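# Swap an empty rack bin for its numbered replacement

## Task

Find the single empty bin in the three racks along the table and set it upright on its base, entirely on the returns board (the bare board at the +y end of the table). Then, from the other board, take the waiting bin whose label number matches the number on the strip over the bay that was just emptied, and put it in that bay: sitting flat on the shelf behind the shelf's lip, open front facing outward, with its parts still inside. Any rack bin that gets pushed out of place must be returned to its own spot in its rack, flat behind its shelf lip, or the task counts as failed.

## Robot and tools

Robot and frame. Two arms, left_arm and right_arm, each ride a carriage on one floor track that runs along y at x = 0. left_rail carries left_arm and is always the carriage toward +y; right_rail carries right_arm. These names are not image sides. Each arm's base sits at x = 0, y = its carriage's position_m, z = 0.03 m, facing +x. The scene frame is fixed to the table: table top is z = 0, +z up, +x the direction the arms face, +y to their left, y = 0 at mid-track. The table starts at x = 0.31 m. Gripper axes: fingers point along the gripper's +z and open and close along its y. end_effector_position is the spot between the closed pads; fingertips extend roughly 9 to 33 mm beyond it depending on opening.

Cameras: cam_left_wrist and cam_right_wrist, each 672x504.

execute_actions {actions, cameras}. An action may hold "rows", "steps", "until", and device keys left_rail / right_rail. An empty actions list just reports state and the scene number. "rows": 1 to 15 rows, one per control step (30 per second). Each row is 18 numbers in [-1, 1]: left_arm dx, dy, dz, rx, ry, rz, then left gripper position, force_limit, speed, then the same nine for right_arm. dx..rz are an offset, not a pose, measured from that arm's Hand target as it was when the action began and expressed in that Hand target's own axes; 1.0 equals 0.6 m or 180 degrees, and rx, ry, rz form one rotation vector. All rows in one action count from that same start, but the next action starts from the new Hand target, so sending the same offset again moves further. Six zeros re-commands the current Hand target. Always resend both grippers' intended three numbers; a 0 is a real command. "steps": 1 to 450, default 15; after the last row each arm keeps heading to that row's target. For gentle starts, ramp offsets a little per row. "until": stops the action early on rail conditions only, e.g. {"left_rail": {"position_status": ["!=", "moving"]}}, or {"all": {"status": "ended"}} / {"any": {"status": "ended"}}; numbers need a comparison (=, !=, <, <=, >, >=).

Gripper numbers: position +1 fully open (140 mm), about -0.8 pads touch, -1 closes until blocked. force_limit -1 to +1 sets squeeze (roughly 14 N to 58 N at slow close); speed -1 to +1 sets closing rate (about 30 to 250 mm/s), and faster closing squeezes harder. Both start at +1. Grip with the fingertip quarter of the pads; deeper grips can fold the fingers, and fingertips pushed into a surface fold too.

Carriages: {"left_rail": {"position_m": p}} with left_rail -1.1 to 2 m, right_rail -2 to 1.1 m, an absolute place on the track; speed_m_s 0.01 to 1; acceleration_factor 0.1 to 1 (0.73 m/s2 times it); {"stop": true} brakes. After sending, run an action with steps and an until on position_status not moving. Keep carriages at least 0.98 m apart. A drive carries the arm in its current pose, and row targets shift with a moving carriage; let it arrive before placing a gripper at a scene point or ending the scene. A bad value or name rejects the whole call.

move {target, speed, blend, stop_force, zero, blocking, cameras}: straight-line gripper paths. target is one 18-number row or up to 15 rows, all offsets from the same Hand targets (not chained), same layout and scale as rows; keep finger numbers equal across a list. speed in m/s, 0.002 to 2, default 0.25 (turns up to twice that in rad/s). blend in m, corner rounding, 0 = stop at each. stop_force 10 to 80 N ends an arm's path on push against its travel; use it only slowly, only after the carriage is still, not while the gripper rotates, and omit it when backing off a contact. zero (default true) resets the force baseline. blocking=false returns early; then call wait or stop before new rows or moves. The result adds a move: line such as done, off_target, held, moving or fault, plus limits (paced, held). Paths do not avoid obstacles; avoid sweeping near the arm's own base.

wait {seconds 0 to 10}: lets time pass holding commands. stop: brakes a running move. zoom_image {camera, region [x0, y0, x1, y1]} in pixels of the latest image, at most 504 by 504, for cam_left_wrist or cam_right_wrist. finished_scene {scene}: ends the scene irreversibly; do it only when the result holds without the robot.

Reading results: end_effector_position (m), end_effector_quat_wxyz, velocities in the scene frame. Joint positions per arm: rail (m), waist, shoulder, elbow, forearm roll, wrist pitch, wrist roll (rad). Hand target is what the next offsets count from. object_status: 0 moving, 1 blocked while opening, 2 blocked while closing (a grip), 3 reached the command or pads met. position_measured in counts: 3 open, ~139 at 60 mm, ~200 at 20 mm, 230 pads together. To grip harder, raise force_limit and nudge position (-1 to -0.98). Rail position_status: moving, done, contact_stop, time_out, stopped, stopped_with_arm, stopped_for_other_arm, stopped_for_other_carriage; position_answer taken or not_taken (resend once standing). Flange force is approximate force on the gripper in its own axes, including held weight. MOTOR HOT warns of an upcoming over-temperature stop.

Avoid: any external force of 144 N or joint torque at its limit (elbow 140, wrist joints 39.6 N m) stops the arm for 10 s; arms are stiff, so never command far past a firm contact. The controller clips each step to 70 mm and 16 degrees from the measured pose. Keep arms and carriages from touching each other; never close a gripper on the other arm. Don't let anything leave the table, drop parts from height, slam into racks, or knock rack bins. Limit leverage on held bins and long loaded holds that heat motors.

Each tool is called as a command line: name --argument value for each argument, lists and objects as JSON in quotes; but a table of rows of numbers goes row by row, as --pt "numbers of a row", without its own name.

## Session

execute_actions --actions '[]'

Scene clock: 0.00 s.
left_arm: end_effector_position=(+0.6500, +1.3770, +0.3520) position_measured=3 object_status=3 end_effector_quat_wxyz=(+0.000, +1.000, +0.000, +0.000) | right_arm: end_effector_position=(+0.6500, -0.8495, +0.3520) position_measured=3 object_status=3 end_effector_quat_wxyz=(+0.000, +1.000, +0.000, +0.000)
Joint positions: left_arm=[1.377 -0.053 0.164 1.605 0 1.373 1.518] | right_arm=[-0.849 -0.053 0.164 1.605 0 1.373 1.518]
Joint velocities: within noise
Joint torques (N m): no reading
Flange force (N): no reading
Hand target: left_arm +0.6500, +1.3770, +0.3520; +0.000, +1.000, +0.000, +0.000 | right_arm +0.6500, -0.8495, +0.3520; +0.000, +1.000, +0.000, +0.000
Tool commands: left_gripper/position=+1.0 left_gripper/force_limit=+1.0 left_gripper/speed=+1.0 right_gripper/position=+1.0 right_gripper/force_limit=+1.0 right_gripper/speed=+1.0
left_rail: position_m=1.377 position_status=done
right_rail: position_m=-0.849 position_status=done

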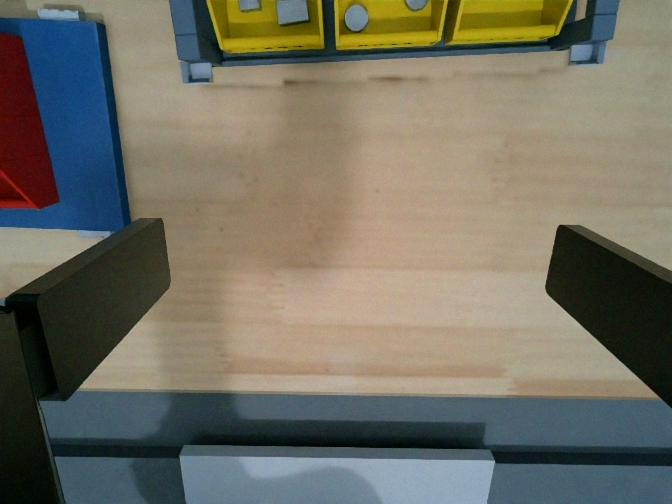

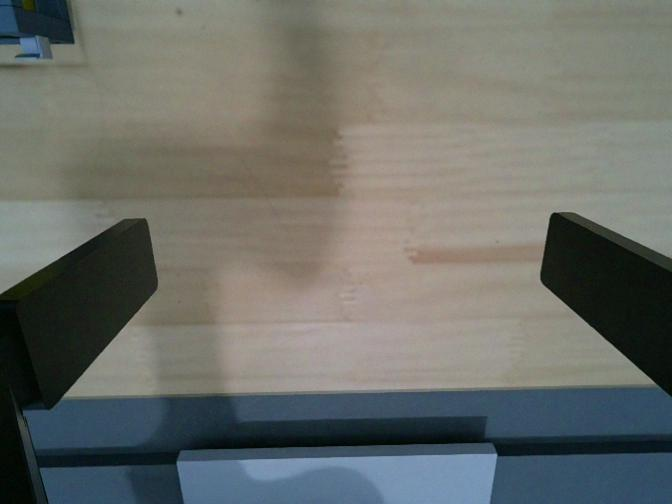

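move --target '[-0.3,0,-0.15,0,0.33,0,1,1,1,-0.3,0,-0.15,0,0.33,0,1,1,1]'

execute_actions --actions '[{"left_rail":{"position_m":1.9},"right_rail":{"position_m":-0.4},"steps":300,"until":{"all":{"status":"ended"}}}]'

execute_actions --actions '[{"left_rail":{"position_m":0.9},"right_rail":{"position_m":-1.2},"steps":300,"until":{"all":{"status":"ended"}}}]'

execute_actions --actions '[{"left_rail":{"position_m":0.45},"right_rail":{"position_m":-1.7},"steps":300,"until":{"all":{"status":"ended"}}}]'

Scene clock: 15.30 s.
left_arm: end_effector_position=(+0.4700, +1.3770, +0.4420) position_measured=3 object_status=3 end_effector_quat_wxyz=(+0.000, +0.869, +0.000, +0.495) | right_arm: end_effector_position=(+0.4700, -0.8495, +0.4420) position_measured=3 object_status=3 end_effector_quat_wxyz=(+0.000, +0.869, +0.000, +0.495)
Joint positions: left_arm=[1.377 -0.188 -0.649 2.337 0.377 0.453 1.132] | right_arm=[-0.849 -0.188 -0.649 2.337 0.377 0.453 1.132]
Joint torques (N m): left_arm=[2.5 19.98 -46.26 4.64 -1.59 -0.17] | right_arm=[-4.73 17.34 -46.77 4.5 -2.17 -0.43]
Flange force (N): left_arm=[0.0 0.0 0.0] | right_arm=[0.0 0.0 0.0]
Hand target: left_arm +0.4700, +1.3770, +0.4420; +0.000, +0.869, +0.000, +0.495 | right_arm +0.4700, -0.8495, +0.4420; +0.000, +0.869, +0.000, +0.495
Off the commanded pose: left_arm 0.000 m, 0 deg | right_arm 0.000 m, 0 deg.
left_rail: position_m=1.377 position_status=done
right_rail: position_m=-0.849 position_status=done
move: done

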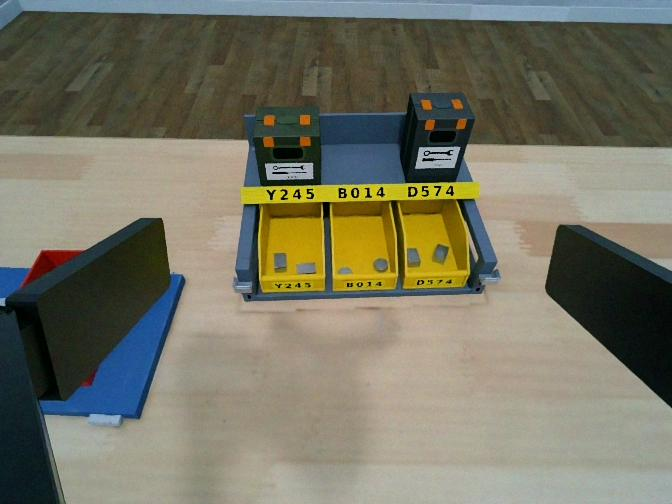

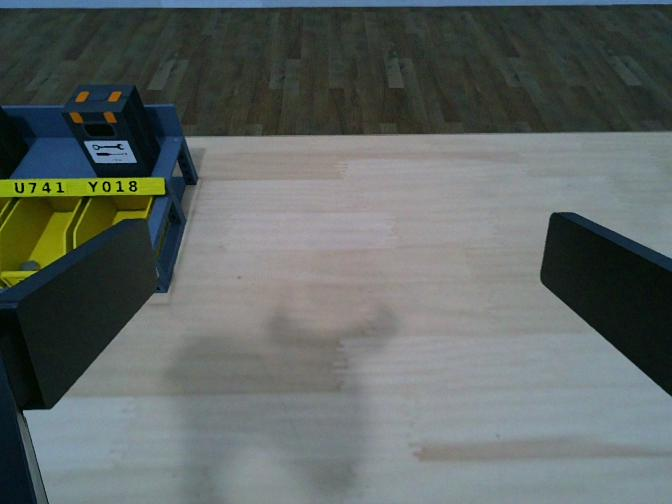

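Scene clock: 17.23 s.
left_arm: end_effector_position=(+0.4700, +1.9000, +0.4420) position_measured=3 object_status=3 end_effector_quat_wxyz=(+0.000, +0.869, +0.000, +0.495) | right_arm: end_effector_position=(+0.4700, -0.4000, +0.4420) position_measured=3 object_status=3 end_effector_quat_wxyz=(+0.000, +0.869, +0.000, +0.495)
Joint positions: left_arm=[1.9 -0.189 -0.649 2.337 0.378 0.453 1.131] | right_arm=[-0.4 -0.189 -0.649 2.337 0.378 0.453 1.131]
Joint torques (N m): left_arm=[2.69 20.14 -46.11 4.55 -1.61 -0.12] | right_arm=[-4.24 17.63 -46.61 4.5 -2.11 -0.42]
Flange force (N): left_arm=[0.0 0.0 0.0] | right_arm=[0.0 0.0 0.0]
Hand target: left_arm +0.4700, +1.9000, +0.4420; +0.000, +0.869, +0.000, +0.495 | right_arm +0.4700, -0.4000, +0.4420; +0.000, +0.869, +0.000, +0.495
Tool commands: left_gripper/position=+1.0 left_gripper/force_limit=+1.0 left_gripper/speed=+1.0 right_gripper/position=+1.0 right_gripper/force_limit=+1.0 right_gripper/speed=+1.0
Off the commanded pose: left_arm 0.000 m, 0 deg | right_arm 0.000 m, 0 deg.
left_rail: position_m=1.900 position_status=done
right_rail: position_m=-0.400 position_status=done

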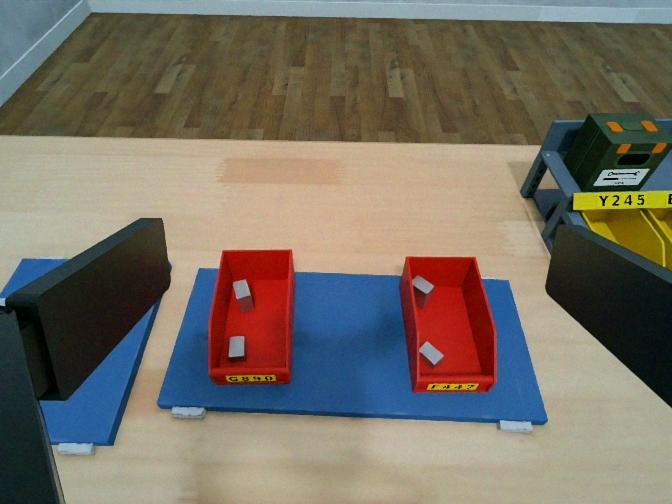

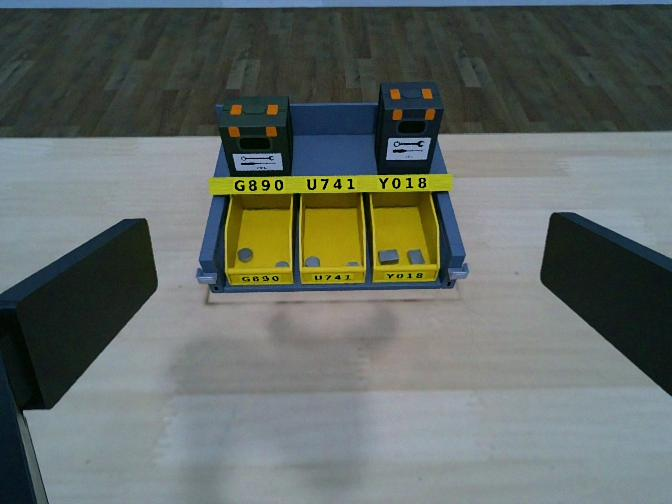

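Scene clock: 19.80 s.
left_arm: end_effector_position=(+0.4700, +0.9001, +0.4420) position_measured=3 object_status=3 end_effector_quat_wxyz=(+0.000, +0.869, +0.000, +0.495) | right_arm: end_effector_position=(+0.4700, -1.2000, +0.4420) position_measured=3 object_status=3 end_effector_quat_wxyz=(+0.000, +0.869, +0.000, +0.495)
Joint positions: left_arm=[0.9 -0.189 -0.649 2.337 0.378 0.453 1.131] | right_arm=[-1.2 -0.189 -0.649 2.337 0.378 0.453 1.131]
Joint torques (N m): left_arm=[2.61 19.79 -46.14 4.5 -1.61 -0.15] | right_arm=[-4.59 17.66 -46.46 4.47 -2.23 -0.42]
Flange force (N): left_arm=[0.0 0.0 0.0] | right_arm=[0.0 0.0 0.0]
Hand target: left_arm +0.4700, +0.9001, +0.4420; +0.000, +0.869, +0.000, +0.495 | right_arm +0.4700, -1.2000, +0.4420; +0.000, +0.869, +0.000, +0.495
Tool commands: left_gripper/position=+1.0 left_gripper/force_limit=+1.0 left_gripper/speed=+1.0 right_gripper/position=+1.0 right_gripper/force_limit=+1.0 right_gripper/speed=+1.0
Off the commanded pose: left_arm 0.000 m, 0 deg | right_arm 0.000 m, 0 deg.
left_rail: position_m=0.900 position_status=done
right_rail: position_m=-1.200 position_status=done

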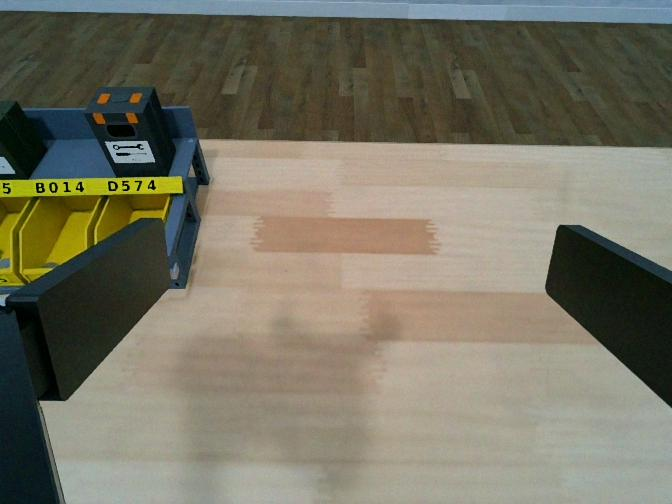

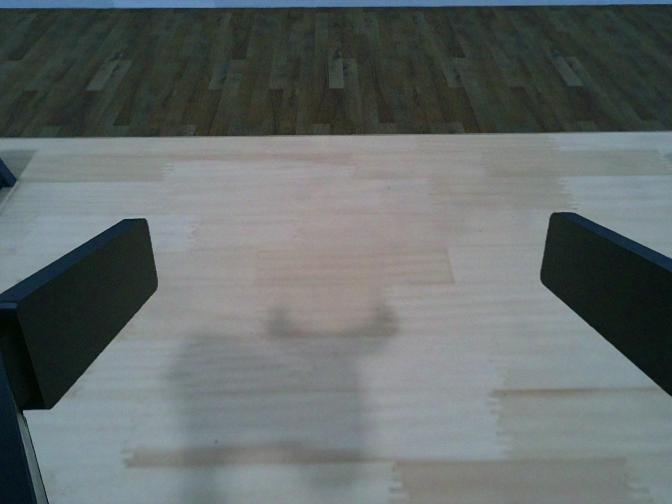

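Scene clock: 21.70 s.
left_arm: end_effector_position=(+0.4700, +0.4500, +0.4420) position_measured=3 object_status=3 end_effector_quat_wxyz=(+0.000, +0.869, +0.000, +0.495) | right_arm: end_effector_position=(+0.4700, -1.6999, +0.4420) position_measured=3 object_status=3 end_effector_quat_wxyz=(+0.000, +0.869, +0.000, +0.495)
Joint positions: left_arm=[0.45 -0.189 -0.649 2.337 0.378 0.453 1.131] | right_arm=[-1.7 -0.189 -0.649 2.337 0.378 0.453 1.131]
Joint torques (N m): left_arm=[2.66 19.98 -46.16 4.56 -1.58 -0.15] | right_arm=[-4.92 17.72 -46.66 4.47 -2.19 -0.42]
Flange force (N): left_arm=[0.0 0.0 0.0] | right_arm=[0.0 0.0 0.0]
Hand target: left_arm +0.4700, +0.4500, +0.4420; +0.000, +0.869, +0.000, +0.495 | right_arm +0.4700, -1.6999, +0.4420; +0.000, +0.869, +0.000, +0.495
Tool commands: left_gripper/position=+1.0 left_gripper/force_limit=+1.0 left_gripper/speed=+1.0 right_gripper/position=+1.0 right_gripper/force_limit=+1.0 right_gripper/speed=+1.0
Off the commanded pose: left_arm 0.000 m, 0 deg | right_arm 0.000 m, 0 deg.
left_rail: position_m=0.450 position_status=done
right_rail: position_m=-1.700 position_status=done

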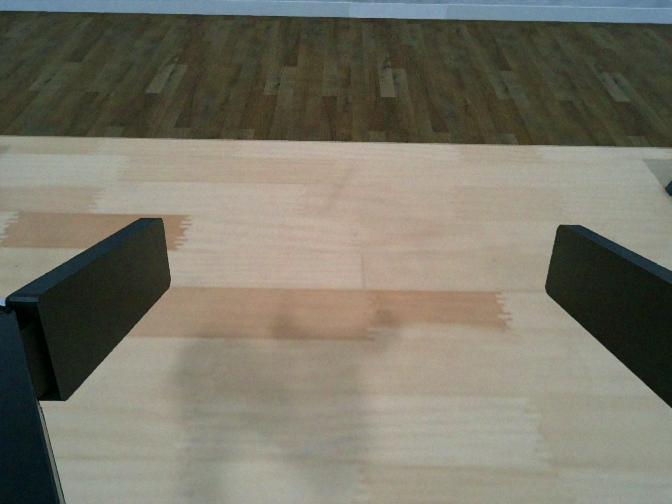

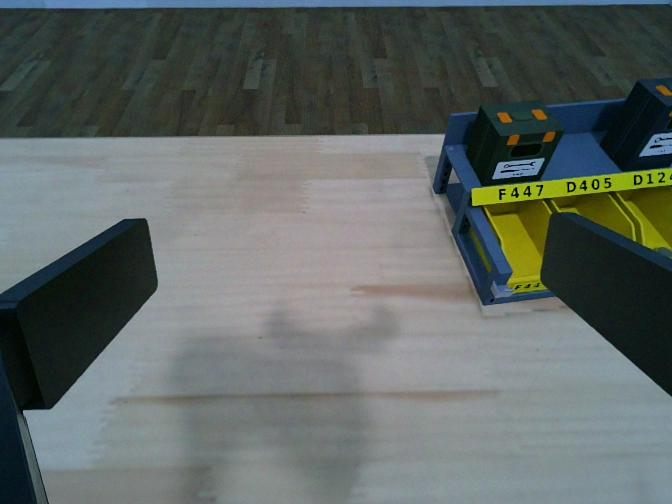

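move --target '[0,0,0,0,-0.33,0,1,1,1,0,0,0,0,0,0,1,1,1]' --cameras '[]'

execute_actions --actions '[{"left_rail":{"position_m":2.0},"right_rail":{"position_m":-1.98},"steps":300,"until":{"all":{"status":"ended"}}}]'

zoom_image --camera "cam_right_wrist" --region '[180, 60, 500, 320]'

move --target '[0.2,0,0,0,0,0,1,1,1,0,0.0,0.15,0,0.17,0,1,1,1]'

zoom_image --camera "cam_right_wrist" --region '[180, 60, 500, 320]'

Scene clock: 40.80 s.
left_arm: end_effector_position=(+0.4700, +0.4500, +0.4420) position_measured=3 object_status=3 end_effector_quat_wxyz=(+0.000, +1.000, +0.000, +0.000) | right_arm: end_effector_position=(+0.4700, -1.7000, +0.4420) position_measured=3 object_status=3 end_effector_quat_wxyz=(+0.000, +0.869, +0.000, +0.495)
Joint positions: left_arm=[0.45 -0.073 -0.145 1.755 0 1.532 1.497] | right_arm=[-1.7 -0.189 -0.649 2.337 0.378 0.453 1.131]
Joint torques (N m): left_arm=[2.69 -26.17 -43.9 4.45 0.44 -0.12] | right_arm=[-4.43 17.68 -46.56 4.49 -2.15 -0.31]
Flange force (N): left_arm=[-4.0 5.5 3.7] | right_arm=[0.0 0.0 0.0]
Hand target: left_arm +0.4700, +0.4500, +0.4420; +0.000, +1.000, +0.000, +0.000 | right_arm +0.4700, -1.7000, +0.4420; +0.000, +0.869, +0.000, +0.495
Off the commanded pose: left_arm 0.000 m, 0 deg | right_arm 0.000 m, 0 deg.
left_rail: position_m=0.450 position_status=done
right_rail: position_m=-1.700 position_status=done
move: done
No camera images: "cameras" was empty.

Scene clock: 43.97 s.
left_arm: end_effector_position=(+0.4700, +1.9997, +0.4420) position_measured=3 object_status=3 end_effector_quat_wxyz=(+0.000, +1.000, +0.000, +0.000) | right_arm: end_effector_position=(+0.4700, -1.9800, +0.4420) position_measured=3 object_status=3 end_effector_quat_wxyz=(+0.000, +0.869, +0.000, +0.495)
Joint positions: left_arm=[2 -0.073 -0.145 1.755 0 1.532 1.497] | right_arm=[-1.98 -0.189 -0.649 2.337 0.378 0.453 1.131]
Joint torques (N m): left_arm=[2.45 -24.87 -43.88 4.46 0.37 -0.17] | right_arm=[-4.76 17.39 -46.49 4.51 -2.23 -0.38]
Flange force (N): left_arm=[-6.0 5.0 3.2] | right_arm=[0.0 0.0 0.0]
Hand target: left_arm +0.4700, +1.9996, +0.4420; +0.000, +1.000, +0.000, +0.000 | right_arm +0.4700, -1.9800, +0.4420; +0.000, +0.869, +0.000, +0.495
Tool commands: left_gripper/position=+1.0 left_gripper/force_limit=+1.0 left_gripper/speed=+1.0 right_gripper/position=+1.0 right_gripper/force_limit=+1.0 right_gripper/speed=+1.0
Off the commanded pose: left_arm 0.000 m, 0 deg | right_arm 0.000 m, 0 deg.
left_rail: position_m=2.000 position_status=done
right_rail: position_m=-1.980 position_status=done

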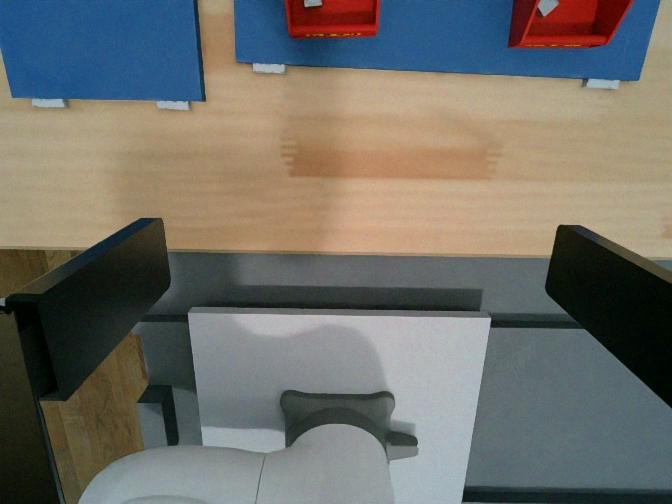

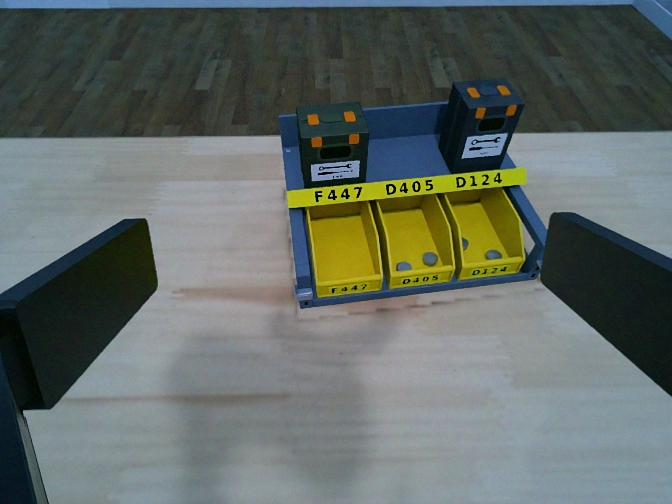

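Scaled by 1.575 from the camera's 672x504 image, which has a finer 960x720 frame.

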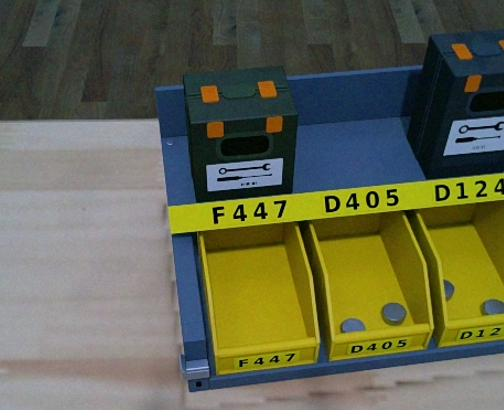

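Scene clock: 46.00 s.
left_arm: end_effector_position=(+0.5900, +1.9997, +0.4420) position_measured=3 object_status=3 end_effector_quat_wxyz=(+0.000, +1.000, +0.000, +0.000) | right_arm: end_effector_position=(+0.5475, -1.9800, +0.3962) position_measured=3 object_status=3 end_effector_quat_wxyz=(+0.000, +0.707, +0.000, +0.707)
Joint positions: left_arm=[2 -0.059 0.05 1.57 0 1.522 1.512] | right_arm=[-1.98 -0.161 -0.338 2.635 -0.24 -0.741 1.75]
Joint torques (N m): left_arm=[2.71 -44.65 -43.82 4.44 0.5 -0.15] | right_arm=[-4.74 0.56 -35.9 3.54 -2.79 -0.46]
Flange force (N): left_arm=[-7.1 4.7 3.6] | right_arm=[0.0 0.0 0.0]
Hand target: left_arm +0.5900, +1.9997, +0.4420; +0.000, +1.000, +0.000, +0.000 | right_arm +0.5475, -1.9800, +0.3962; +0.000, +0.707, +0.000, +0.707
Off the commanded pose: left_arm 0.000 m, 0 deg | right_arm 0.000 m, 0 deg.
left_rail: position_m=2.000 position_status=done
right_rail: position_m=-1.980 position_status=done
move: done

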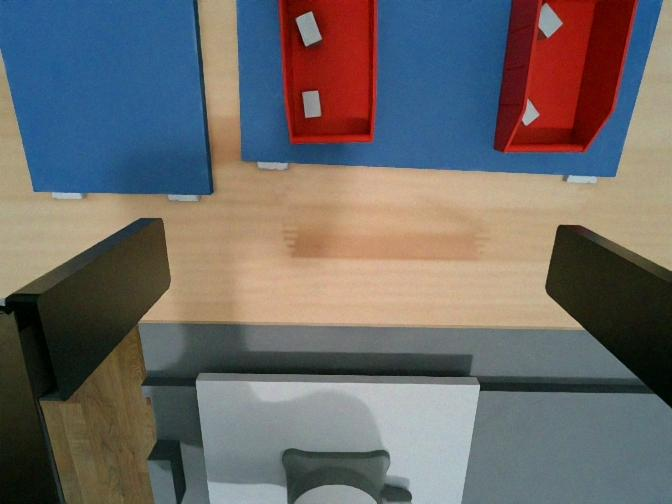

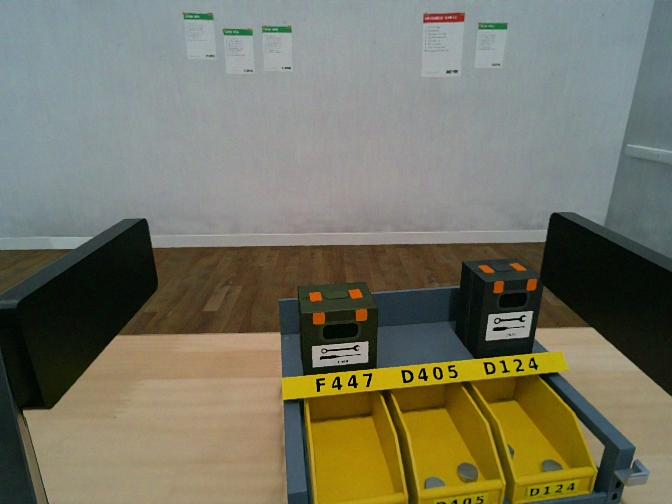

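Scaled by 1.575 from the camera's 672x504 image, which has a finer 960x720 frame.

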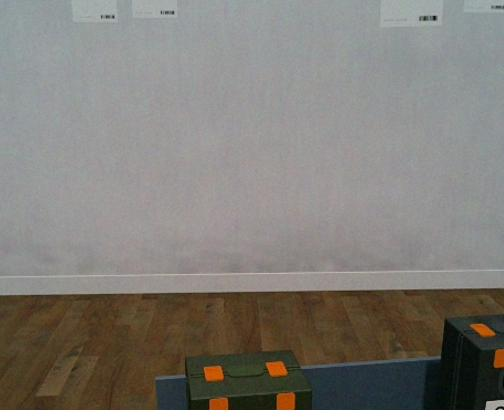

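move --target '[0.25,0,0,0,0,0,1,1,1,-0.35,-0.55,0.0,-0.28,0,0,1,1,1]'

zoom_image --camera "cam_right_wrist" --region '[100, 150, 604, 504]'

Scene clock: 69.47 s.
left_arm: end_effector_position=(+0.7400, +1.9997, +0.4420) position_measured=3 object_status=3 end_effector_quat_wxyz=(+0.000, +1.000, +0.000, +0.000) | right_arm: end_effector_position=(+0.5474, -1.6500, +0.1862) position_measured=3 object_status=3 end_effector_quat_wxyz=(+0.301, +0.640, -0.301, +0.640)
Joint positions: left_arm=[2 -0.047 0.295 1.278 0 1.569 1.524] | right_arm=[-1.98 1 0.676 1.927 1.838 -1.727 1.054]
Joint torques (N m): left_arm=[2.75 -69.3 -43.9 4.43 0.42 -0.15] | right_arm=[-4.87 -88.58 -26.08 -1.88 -2.34 -0.44]
Flange force (N): left_arm=[-9.3 3.8 3.7] | right_arm=[3.1 6.9 -4.8]
Hand target: left_arm +0.7400, +1.9997, +0.4420; +0.000, +1.000, +0.000, +0.000 | right_arm +0.5475, -1.6500, +0.1862; +0.301, +0.640, -0.301, +0.640
Off the commanded pose: left_arm 0.000 m, 0 deg | right_arm 0.000 m, 0 deg.
left_rail: position_m=2.000 position_status=done
right_rail: position_m=-1.980 position_status=done
move: done

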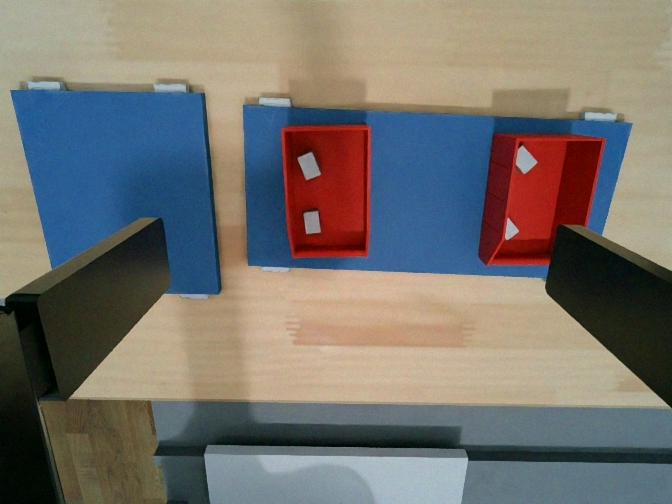

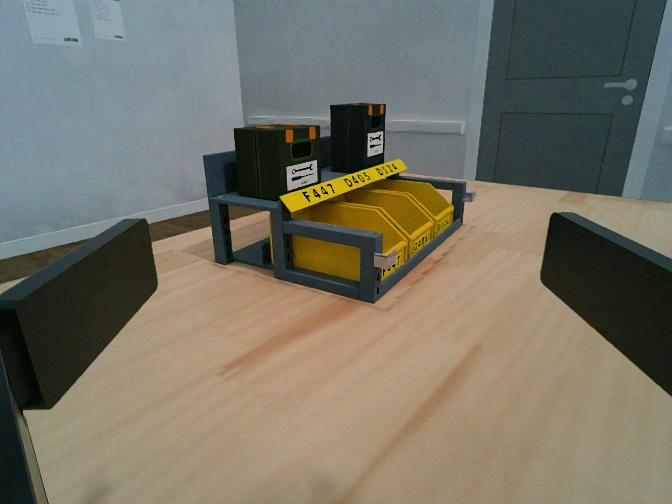

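Scaled by 1.000.

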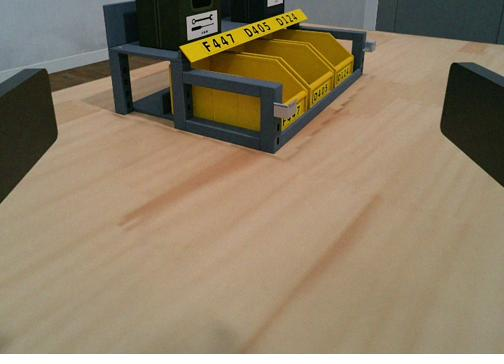

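move --target '[0.25,0,0,0,0,0,1,1,1,-0.08,0.12,0.25,-0.12,0,0,1,1,1]'

zoom_image --camera "cam_right_wrist" --region '[100, 50, 604, 404]'

Scene clock: 73.93 s.
left_arm: end_effector_position=(+0.8900, +1.9997, +0.4420) position_measured=3 object_status=3 end_effector_quat_wxyz=(+0.000, +1.000, +0.000, +0.000) | right_arm: end_effector_position=(+0.5876, -1.8114, +0.1382) position_measured=3 object_status=3 end_effector_quat_wxyz=(+0.416, +0.572, -0.416, +0.572)
Joint positions: left_arm=[2 -0.039 0.57 0.875 0 1.697 1.532] | right_arm=[-1.98 0.735 0.756 1.903 1.948 -1.761 1.125]
Joint torques (N m): left_arm=[2.51 -94.55 -43.57 4.43 0.45 -0.13] | right_arm=[-4.61 -91.9 -23.84 -1.92 -2.45 -0.42]
Flange force (N): left_arm=[-13.6 2.8 5.4] | right_arm=[4.4 8.1 -3.5]
Hand target: left_arm +0.8900, +1.9997, +0.4420; +0.000, +1.000, +0.000, +0.000 | right_arm +0.5876, -1.8115, +0.1382; +0.416, +0.572, -0.416, +0.572
Off the commanded pose: left_arm 0.000 m, 0 deg | right_arm 0.000 m, 0 deg.
left_rail: position_m=2.000 position_status=done
right_rail: position_m=-1.980 position_status=done
move: done

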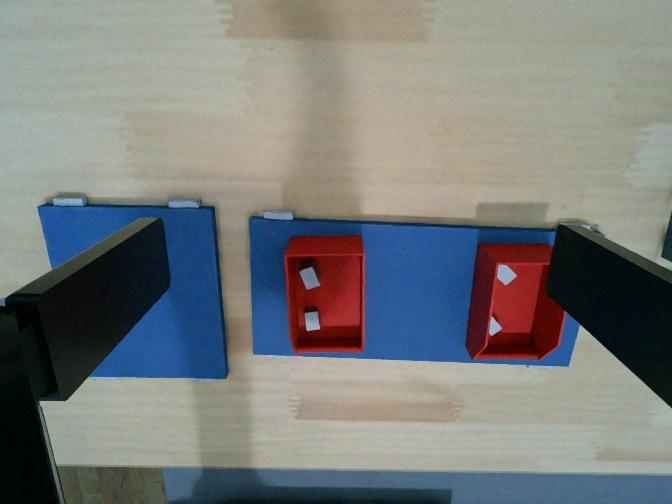

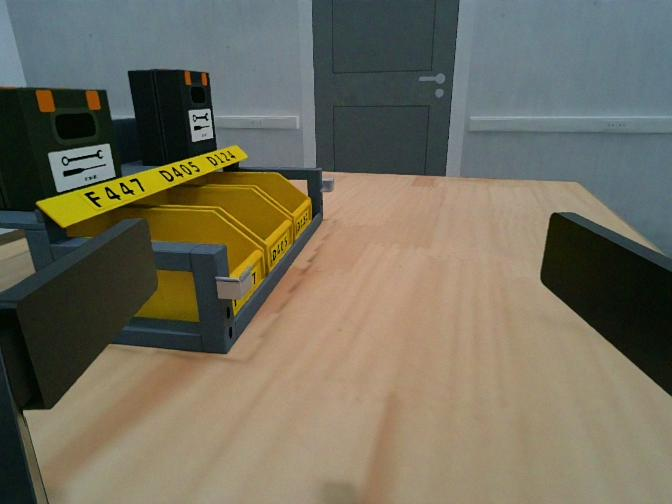

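Scaled by 1.000.

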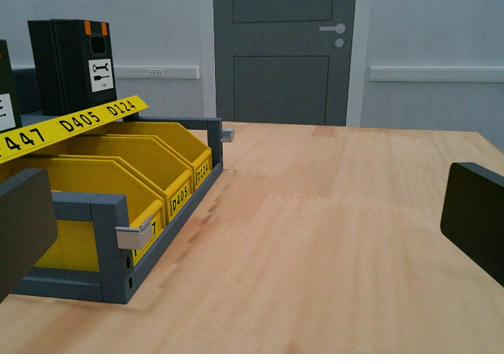

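move --target '[-0.35,0,0,0,0,0,1,1,1,0.5,0,-0.2,0.4,0,0,1,1,1]' --cameras '[]'

move --target '[0,0,0,0,0,0,1,1,1,0,0,0,0,-0.5,0,1,1,1]'

Scene clock: 86.77 s.
left_arm: end_effector_position=(+0.6800, +1.9997, +0.4420) position_measured=3 object_status=3 end_effector_quat_wxyz=(+0.000, +1.000, +0.000, +0.000) | right_arm: end_effector_position=(+0.5506, -1.6973, +0.4382) position_measured=3 object_status=3 end_effector_quat_wxyz=(+0.000, +0.707, +0.000, +0.707)
Joint positions: left_arm=[2 -0.051 0.195 1.404 0 1.542 1.52] | right_arm=[-1.98 0.817 -0.117 2.388 1.027 -1.02 0.857]
Joint torques (N m): left_arm=[2.7 -59.09 -43.84 4.45 0.41 -0.15] | right_arm=[-4.22 -24.47 -38.85 0.2 -2.05 -0.37]
Flange force (N): left_arm=[-8.7 4.1 3.3] | right_arm=[-2.6 -5.4 -10.3]
Hand target: left_arm +0.6800, +1.9997, +0.4420; +0.000, +1.000, +0.000, +0.000 | right_arm +0.5505, -1.6974, +0.4382; +0.000, +0.707, +0.000, +0.707
Off the commanded pose: left_arm 0.000 m, 0 deg | right_arm 0.000 m, 0 deg.
left_rail: position_m=2.000 position_status=done
right_rail: position_m=-1.980 position_status=done
move: done
No camera images: "cameras" was empty.

Scene clock: 90.33 s.
left_arm: end_effector_position=(+0.6800, +1.9997, +0.4420) position_measured=3 object_status=3 end_effector_quat_wxyz=(+0.000, +1.000, +0.000, +0.000) | right_arm: end_effector_position=(+0.5505, -1.6973, +0.4382) position_measured=3 object_status=3 end_effector_quat_wxyz=(+0.000, +1.000, +0.000, +0.000)
Joint positions: left_arm=[2 -0.051 0.195 1.404 0 1.542 1.52] | right_arm=[-1.98 0.419 0.096 1.526 3.142 -1.519 -1.152]
Joint torques (N m): left_arm=[2.25 -59.45 -43.93 4.43 0.41 -0.13] | right_arm=[-4.56 -50.32 -44.66 -4.46 0.26 -0.42]
Flange force (N): left_arm=[-8.3 3.4 3.7] | right_arm=[-9.8 -3.7 2.4]
Hand target: left_arm +0.6800, +1.9997, +0.4420; +0.000, +1.000, +0.000, +0.000 | right_arm +0.5505, -1.6973, +0.4382; +0.000, +1.000, +0.000, +0.000
Off the commanded pose: left_arm 0.000 m, 0 deg | right_arm 0.000 m, 0 deg.
left_rail: position_m=2.000 position_status=done
right_rail: position_m=-1.980 position_status=done
move: done

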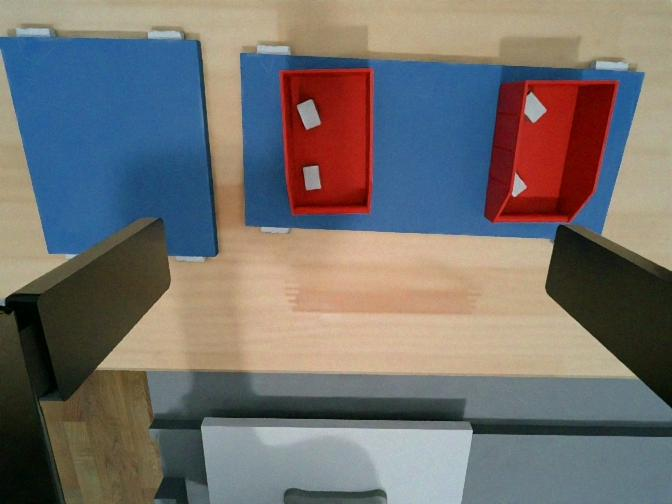

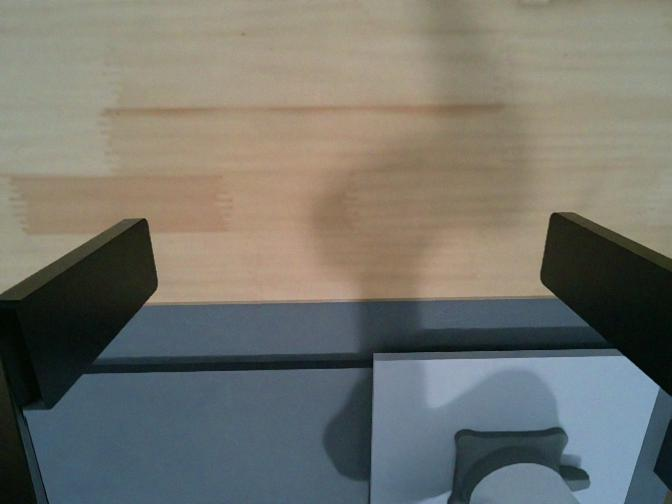

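move --target '[0,0,0,0,0,0,1,1,1,0.3,0.53,0,0,0,0,1,1,1]'

zoom_image --camera "cam_right_wrist" --region '[150, 0, 600, 350]'

Scene clock: 95.40 s.
left_arm: end_effector_position=(+0.6800, +1.9997, +0.4420) position_measured=3 object_status=3 end_effector_quat_wxyz=(+0.000, +1.000, +0.000, +0.000) | right_arm: end_effector_position=(+0.7305, -2.0153, +0.4382) position_measured=3 object_status=3 end_effector_quat_wxyz=(+0.000, +1.000, +0.000, +0.000)
Joint positions: left_arm=[2 -0.051 0.195 1.404 0 1.542 1.52] | right_arm=[-1.98 -0.095 0.28 1.304 3.142 -1.557 -1.666]
Joint torques (N m): left_arm=[2.54 -59.82 -43.91 4.47 0.44 -0.16] | right_arm=[-5.8 -68.86 -44.93 -4.31 0.11 -0.37]
Flange force (N): left_arm=[-7.7 3.7 3.7] | right_arm=[-8.8 -8.5 3.4]
Hand target: left_arm +0.6800, +1.9997, +0.4420; +0.000, +1.000, +0.000, +0.000 | right_arm +0.7305, -2.0154, +0.4382; +0.000, +1.000, +0.000, +0.000
Off the commanded pose: left_arm 0.000 m, 0 deg | right_arm 0.000 m, 0 deg.
left_rail: position_m=2.000 position_status=done
right_rail: position_m=-1.980 position_status=done
move: done

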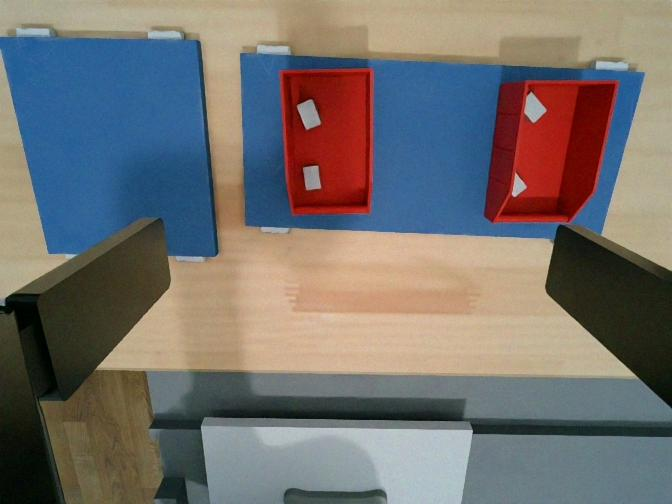

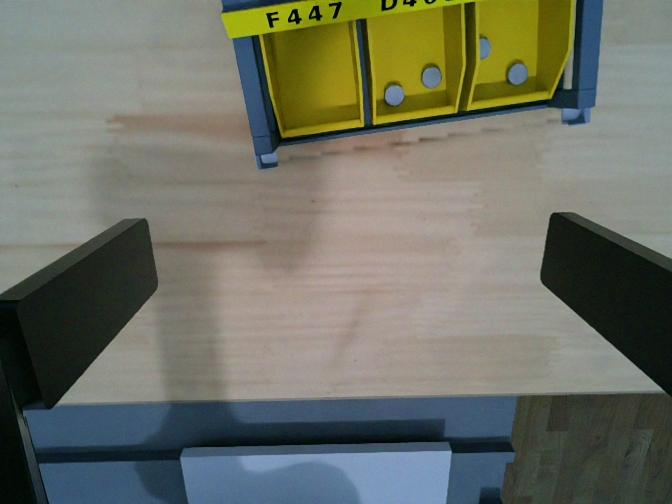

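Scaled by 1.120 from the camera's 672x504 image, which has a finer 960x720 frame.

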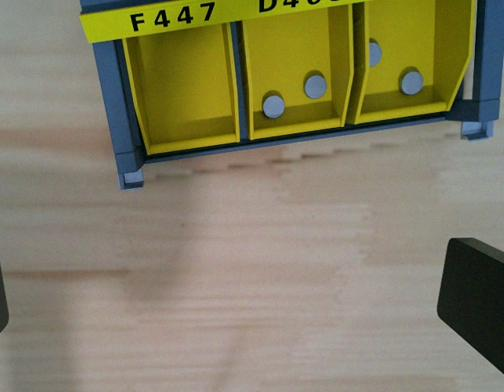

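move --target '[0,0,0,0,0,0,1,1,1,-0.08,-0.015,0.2,0,0,-0.539,0.3,1,1]' --cameras '[]'

move --target '[0,0,0,0,0,0,1,1,1,0,0,0,-0.111,0,0,0.3,1,1]'

zoom_image --camera "cam_right_wrist" --region '[168, 100, 504, 404]'

Scene clock: 123.80 s.
left_arm: end_effector_position=(+0.6800, +1.9997, +0.4420) position_measured=3 object_status=3 end_effector_quat_wxyz=(+0.000, +1.000, +0.000, +0.000) | right_arm: end_effector_position=(+0.6826, -2.0063, +0.3182) position_measured=91 object_status=3 end_effector_quat_wxyz=(+0.000, +0.662, +0.749, +0.000)
Joint positions: left_arm=[2 -0.051 0.195 1.404 0 1.542 1.52] | right_arm=[-1.98 -0.089 0.228 1.588 3.142 -1.325 -3.353]
Joint torques (N m): left_arm=[2.39 -59.45 -43.95 4.42 0.42 -0.12] | right_arm=[-4.47 -63.69 -43.27 -4.2 0.05 -0.34]
Flange force (N): left_arm=[-8.5 3.2 3.4] | right_arm=[7.7 -4.1 1.1]
Hand target: left_arm +0.6800, +1.9997, +0.4420; +0.000, +1.000, +0.000, +0.000 | right_arm +0.6825, -2.0063, +0.3182; +0.000, +0.662, +0.749, +0.000
Off the commanded pose: left_arm 0.000 m, 0 deg | right_arm 0.000 m, 0 deg.
left_rail: position_m=2.000 position_status=done
right_rail: position_m=-1.980 position_status=done
move: done
No camera images: "cameras" was empty.

Scene clock: 124.93 s.
left_arm: end_effector_position=(+0.6800, +1.9997, +0.4420) position_measured=3 object_status=3 end_effector_quat_wxyz=(+0.000, +1.000, +0.000, +0.000) | right_arm: end_effector_position=(+0.6826, -2.0063, +0.3182) position_measured=91 object_status=3 end_effector_quat_wxyz=(+0.115, +0.652, +0.738, +0.130)
Joint positions: left_arm=[2 -0.051 0.195 1.404 0 1.542 1.52] | right_arm=[-1.98 -0.131 0.061 1.82 3.249 -0.925 -3.445]
Joint torques (N m): left_arm=[2.56 -59.46 -43.9 4.43 0.44 -0.15] | right_arm=[-4.19 -46.91 -43.06 -4.02 0.97 -0.39]
Flange force (N): left_arm=[-8.4 3.4 3.6] | right_arm=[8.1 -2.2 0.5]
Hand target: left_arm +0.6800, +1.9997, +0.4420; +0.000, +1.000, +0.000, +0.000 | right_arm +0.6825, -2.0063, +0.3182; +0.115, +0.652, +0.738, +0.130
Off the commanded pose: left_arm 0.000 m, 0 deg | right_arm 0.000 m, 0 deg.
left_rail: position_m=2.000 position_status=done
right_rail: position_m=-1.980 position_status=done
move: done

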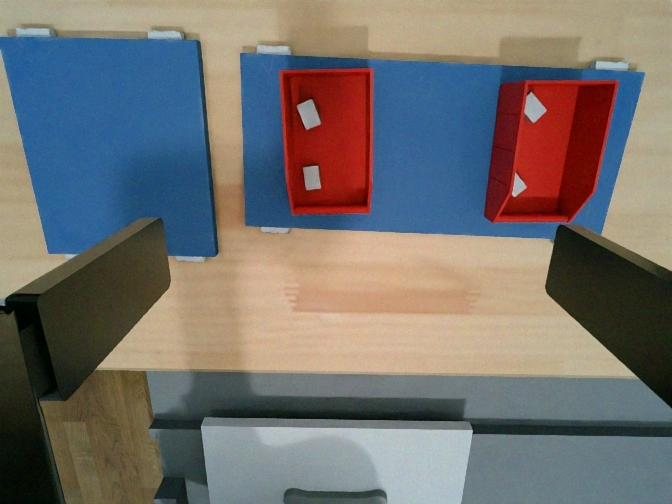

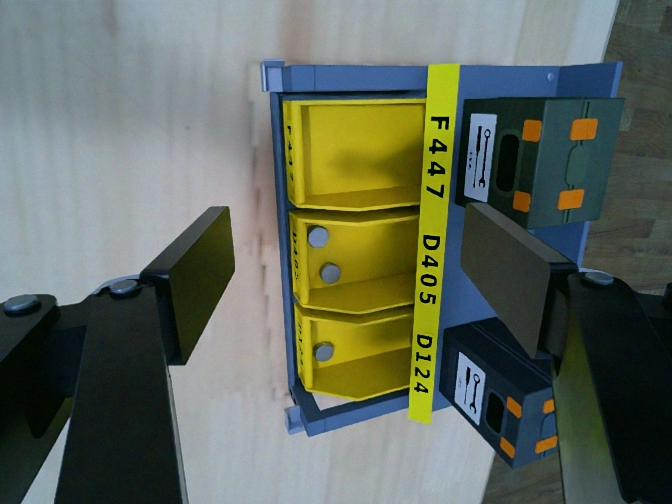

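Scaled by 1.500 from the camera's 672x504 image, which has a finer 960x720 frame.

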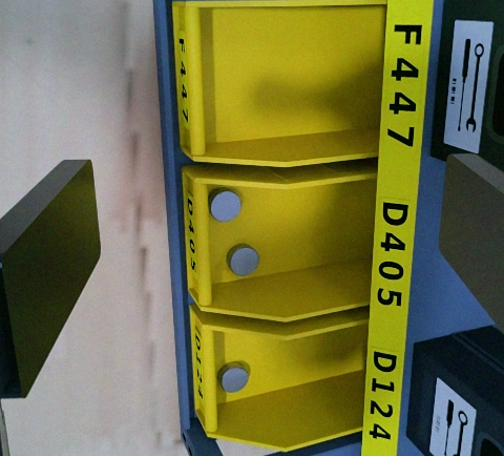

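move --target '[0,0,0,0,0,0,1,1,1,-0.013,-0.047,0.29,0,0,0,-0.15,1,1]' --speed 0.12

zoom_image --camera "cam_right_wrist" --region '[168, 50, 504, 354]'

Scene clock: 154.37 s.
left_arm: end_effector_position=(+0.6800, +1.9997, +0.4420) position_measured=3 object_status=3 end_effector_quat_wxyz=(+0.000, +1.000, +0.000, +0.000) | right_arm: end_effector_position=(+0.7162, -2.0101, +0.1451) position_measured=148 object_status=3 end_effector_quat_wxyz=(+0.115, +0.652, +0.738, +0.130)
Joint positions: left_arm=[2 -0.051 0.195 1.404 0 1.542 1.52] | right_arm=[-1.98 -0.13 0.245 1.95 3.29 -0.614 -3.501]
Joint torques (N m): left_arm=[2.66 -59.33 -43.81 4.41 0.48 -0.12] | right_arm=[-4.39 -58.97 -36.95 -3.25 0.81 -0.32]
Flange force (N): left_arm=[-8.4 3.8 3.9] | right_arm=[8.5 -3.1 -1.8]
Hand target: left_arm +0.6800, +1.9997, +0.4420; +0.000, +1.000, +0.000, +0.000 | right_arm +0.7162, -2.0101, +0.1450; +0.115, +0.652, +0.738, +0.130
Off the commanded pose: left_arm 0.000 m, 0 deg | right_arm 0.000 m, 0 deg.
left_rail: position_m=2.000 position_status=done
right_rail: position_m=-1.980 position_status=done
move: done

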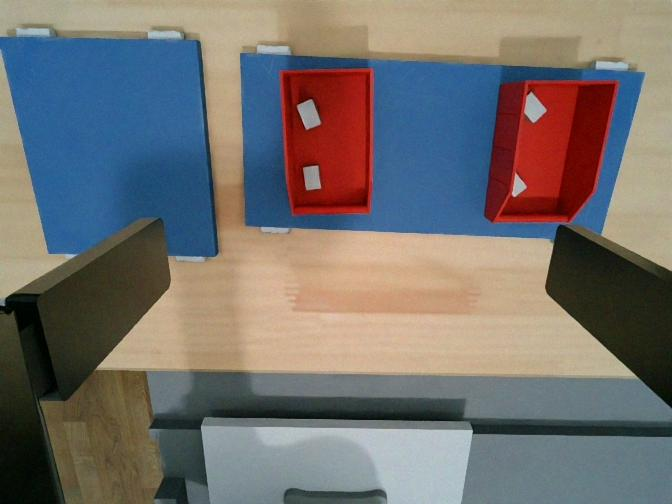

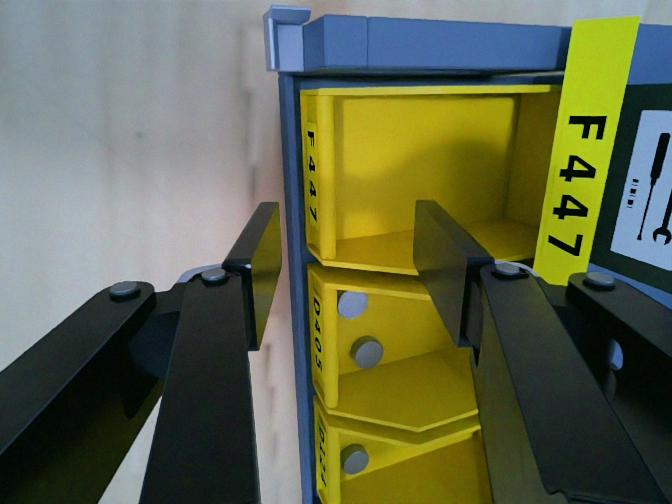

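Scaled by 1.500 from the camera's 672x504 image, which has a finer 960x720 frame.

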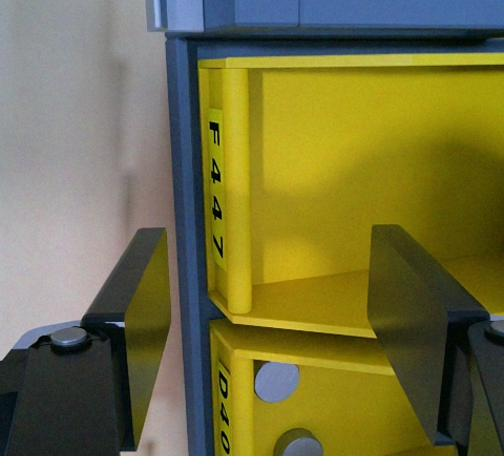

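move --target '[0,0,0,0,0,0,1,1,1,-0.01,-0.015,0.125,0,0,0,-0.15,1,1]' --speed 0.05 --stop_force 20 --cameras '["cam_right_wrist"]'

zoom_image --camera "cam_right_wrist" --region '[168, 50, 504, 354]'

Scene clock: 168.00 s.
left_arm: end_effector_position=(+0.6800, +1.9997, +0.4420) position_measured=3 object_status=3 end_effector_quat_wxyz=(+0.000, +1.000, +0.000, +0.000) | right_arm: end_effector_position=(+0.7340, -2.0139, +0.0715) position_measured=148 object_status=3 end_effector_quat_wxyz=(+0.115, +0.652, +0.738, +0.130)
Joint positions: left_arm=[2 -0.051 0.195 1.404 0 1.542 1.52] | right_arm=[-1.98 -0.132 0.35 1.97 3.326 -0.49 -3.544]
Joint torques (N m): left_arm=[2.77 -59.48 -43.94 4.47 0.4 -0.14] | right_arm=[-4.76 -65.83 -33.11 -2.85 0.91 -0.36]
Flange force (N): left_arm=[-8.4 4.1 4.0] | right_arm=[9.6 -2.0 -3.1]
Hand target: left_arm +0.6800, +1.9997, +0.4420; +0.000, +1.000, +0.000, +0.000 | right_arm +0.7340, -2.0139, +0.0715; +0.115, +0.652, +0.738, +0.130
Off the commanded pose: left_arm 0.000 m, 0 deg | right_arm 0.000 m, 0 deg.
left_rail: position_m=2.000 position_status=done
right_rail: position_m=-1.980 position_status=done
move: done
Images, in order (width x height): cam_right_wrist 672x504.

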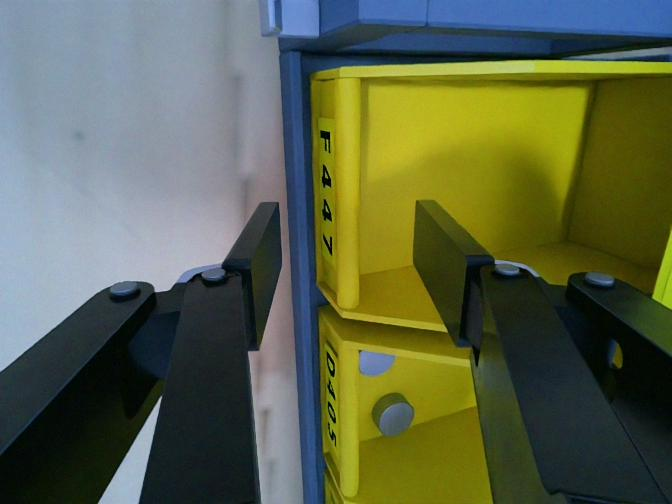

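Scaled by 1.500 from the camera's 672x504 image, which has a finer 960x720 frame.

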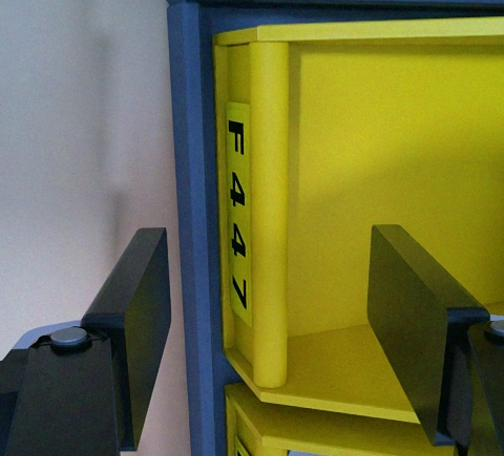

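move --target '[0,0,0,0,0,0,1,1,1,0,0.0,0.05,0,0,0,-0.15,1,1]' --speed 0.04 --stop_force 15 --cameras '["cam_right_wrist"]'

Scene clock: 181.13 s.
left_arm: end_effector_position=(+0.6800, +1.9997, +0.4420) position_measured=3 object_status=3 end_effector_quat_wxyz=(+0.000, +1.000, +0.000, +0.000) | right_arm: end_effector_position=(+0.7442, -2.0127, +0.0433) position_measured=148 object_status=3 end_effector_quat_wxyz=(+0.115, +0.652, +0.738, +0.130)
Joint positions: left_arm=[2 -0.051 0.195 1.404 0 1.542 1.52] | right_arm=[-1.98 -0.128 0.397 1.967 3.339 -0.446 -3.556]
Joint torques (N m): left_arm=[2.68 -59.62 -43.93 4.45 0.41 -0.16] | right_arm=[-4.43 -69.7 -32.14 -2.83 0.83 -0.39]
Flange force (N): left_arm=[-8.1 4.0 3.5] | right_arm=[8.3 -2.8 -2.1]
Hand target: left_arm +0.6800, +1.9997, +0.4420; +0.000, +1.000, +0.000, +0.000 | right_arm +0.7442, -2.0127, +0.0433; +0.115, +0.652, +0.738, +0.130
Off the commanded pose: left_arm 0.000 m, 0 deg | right_arm 0.000 m, 0 deg.
left_rail: position_m=2.000 position_status=done
right_rail: position_m=-1.980 position_status=done
move: done
Images, in order (width x height): cam_right_wrist 672x504.

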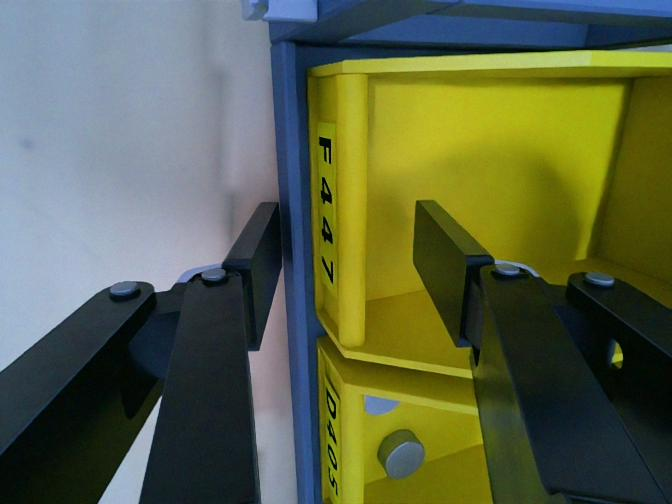

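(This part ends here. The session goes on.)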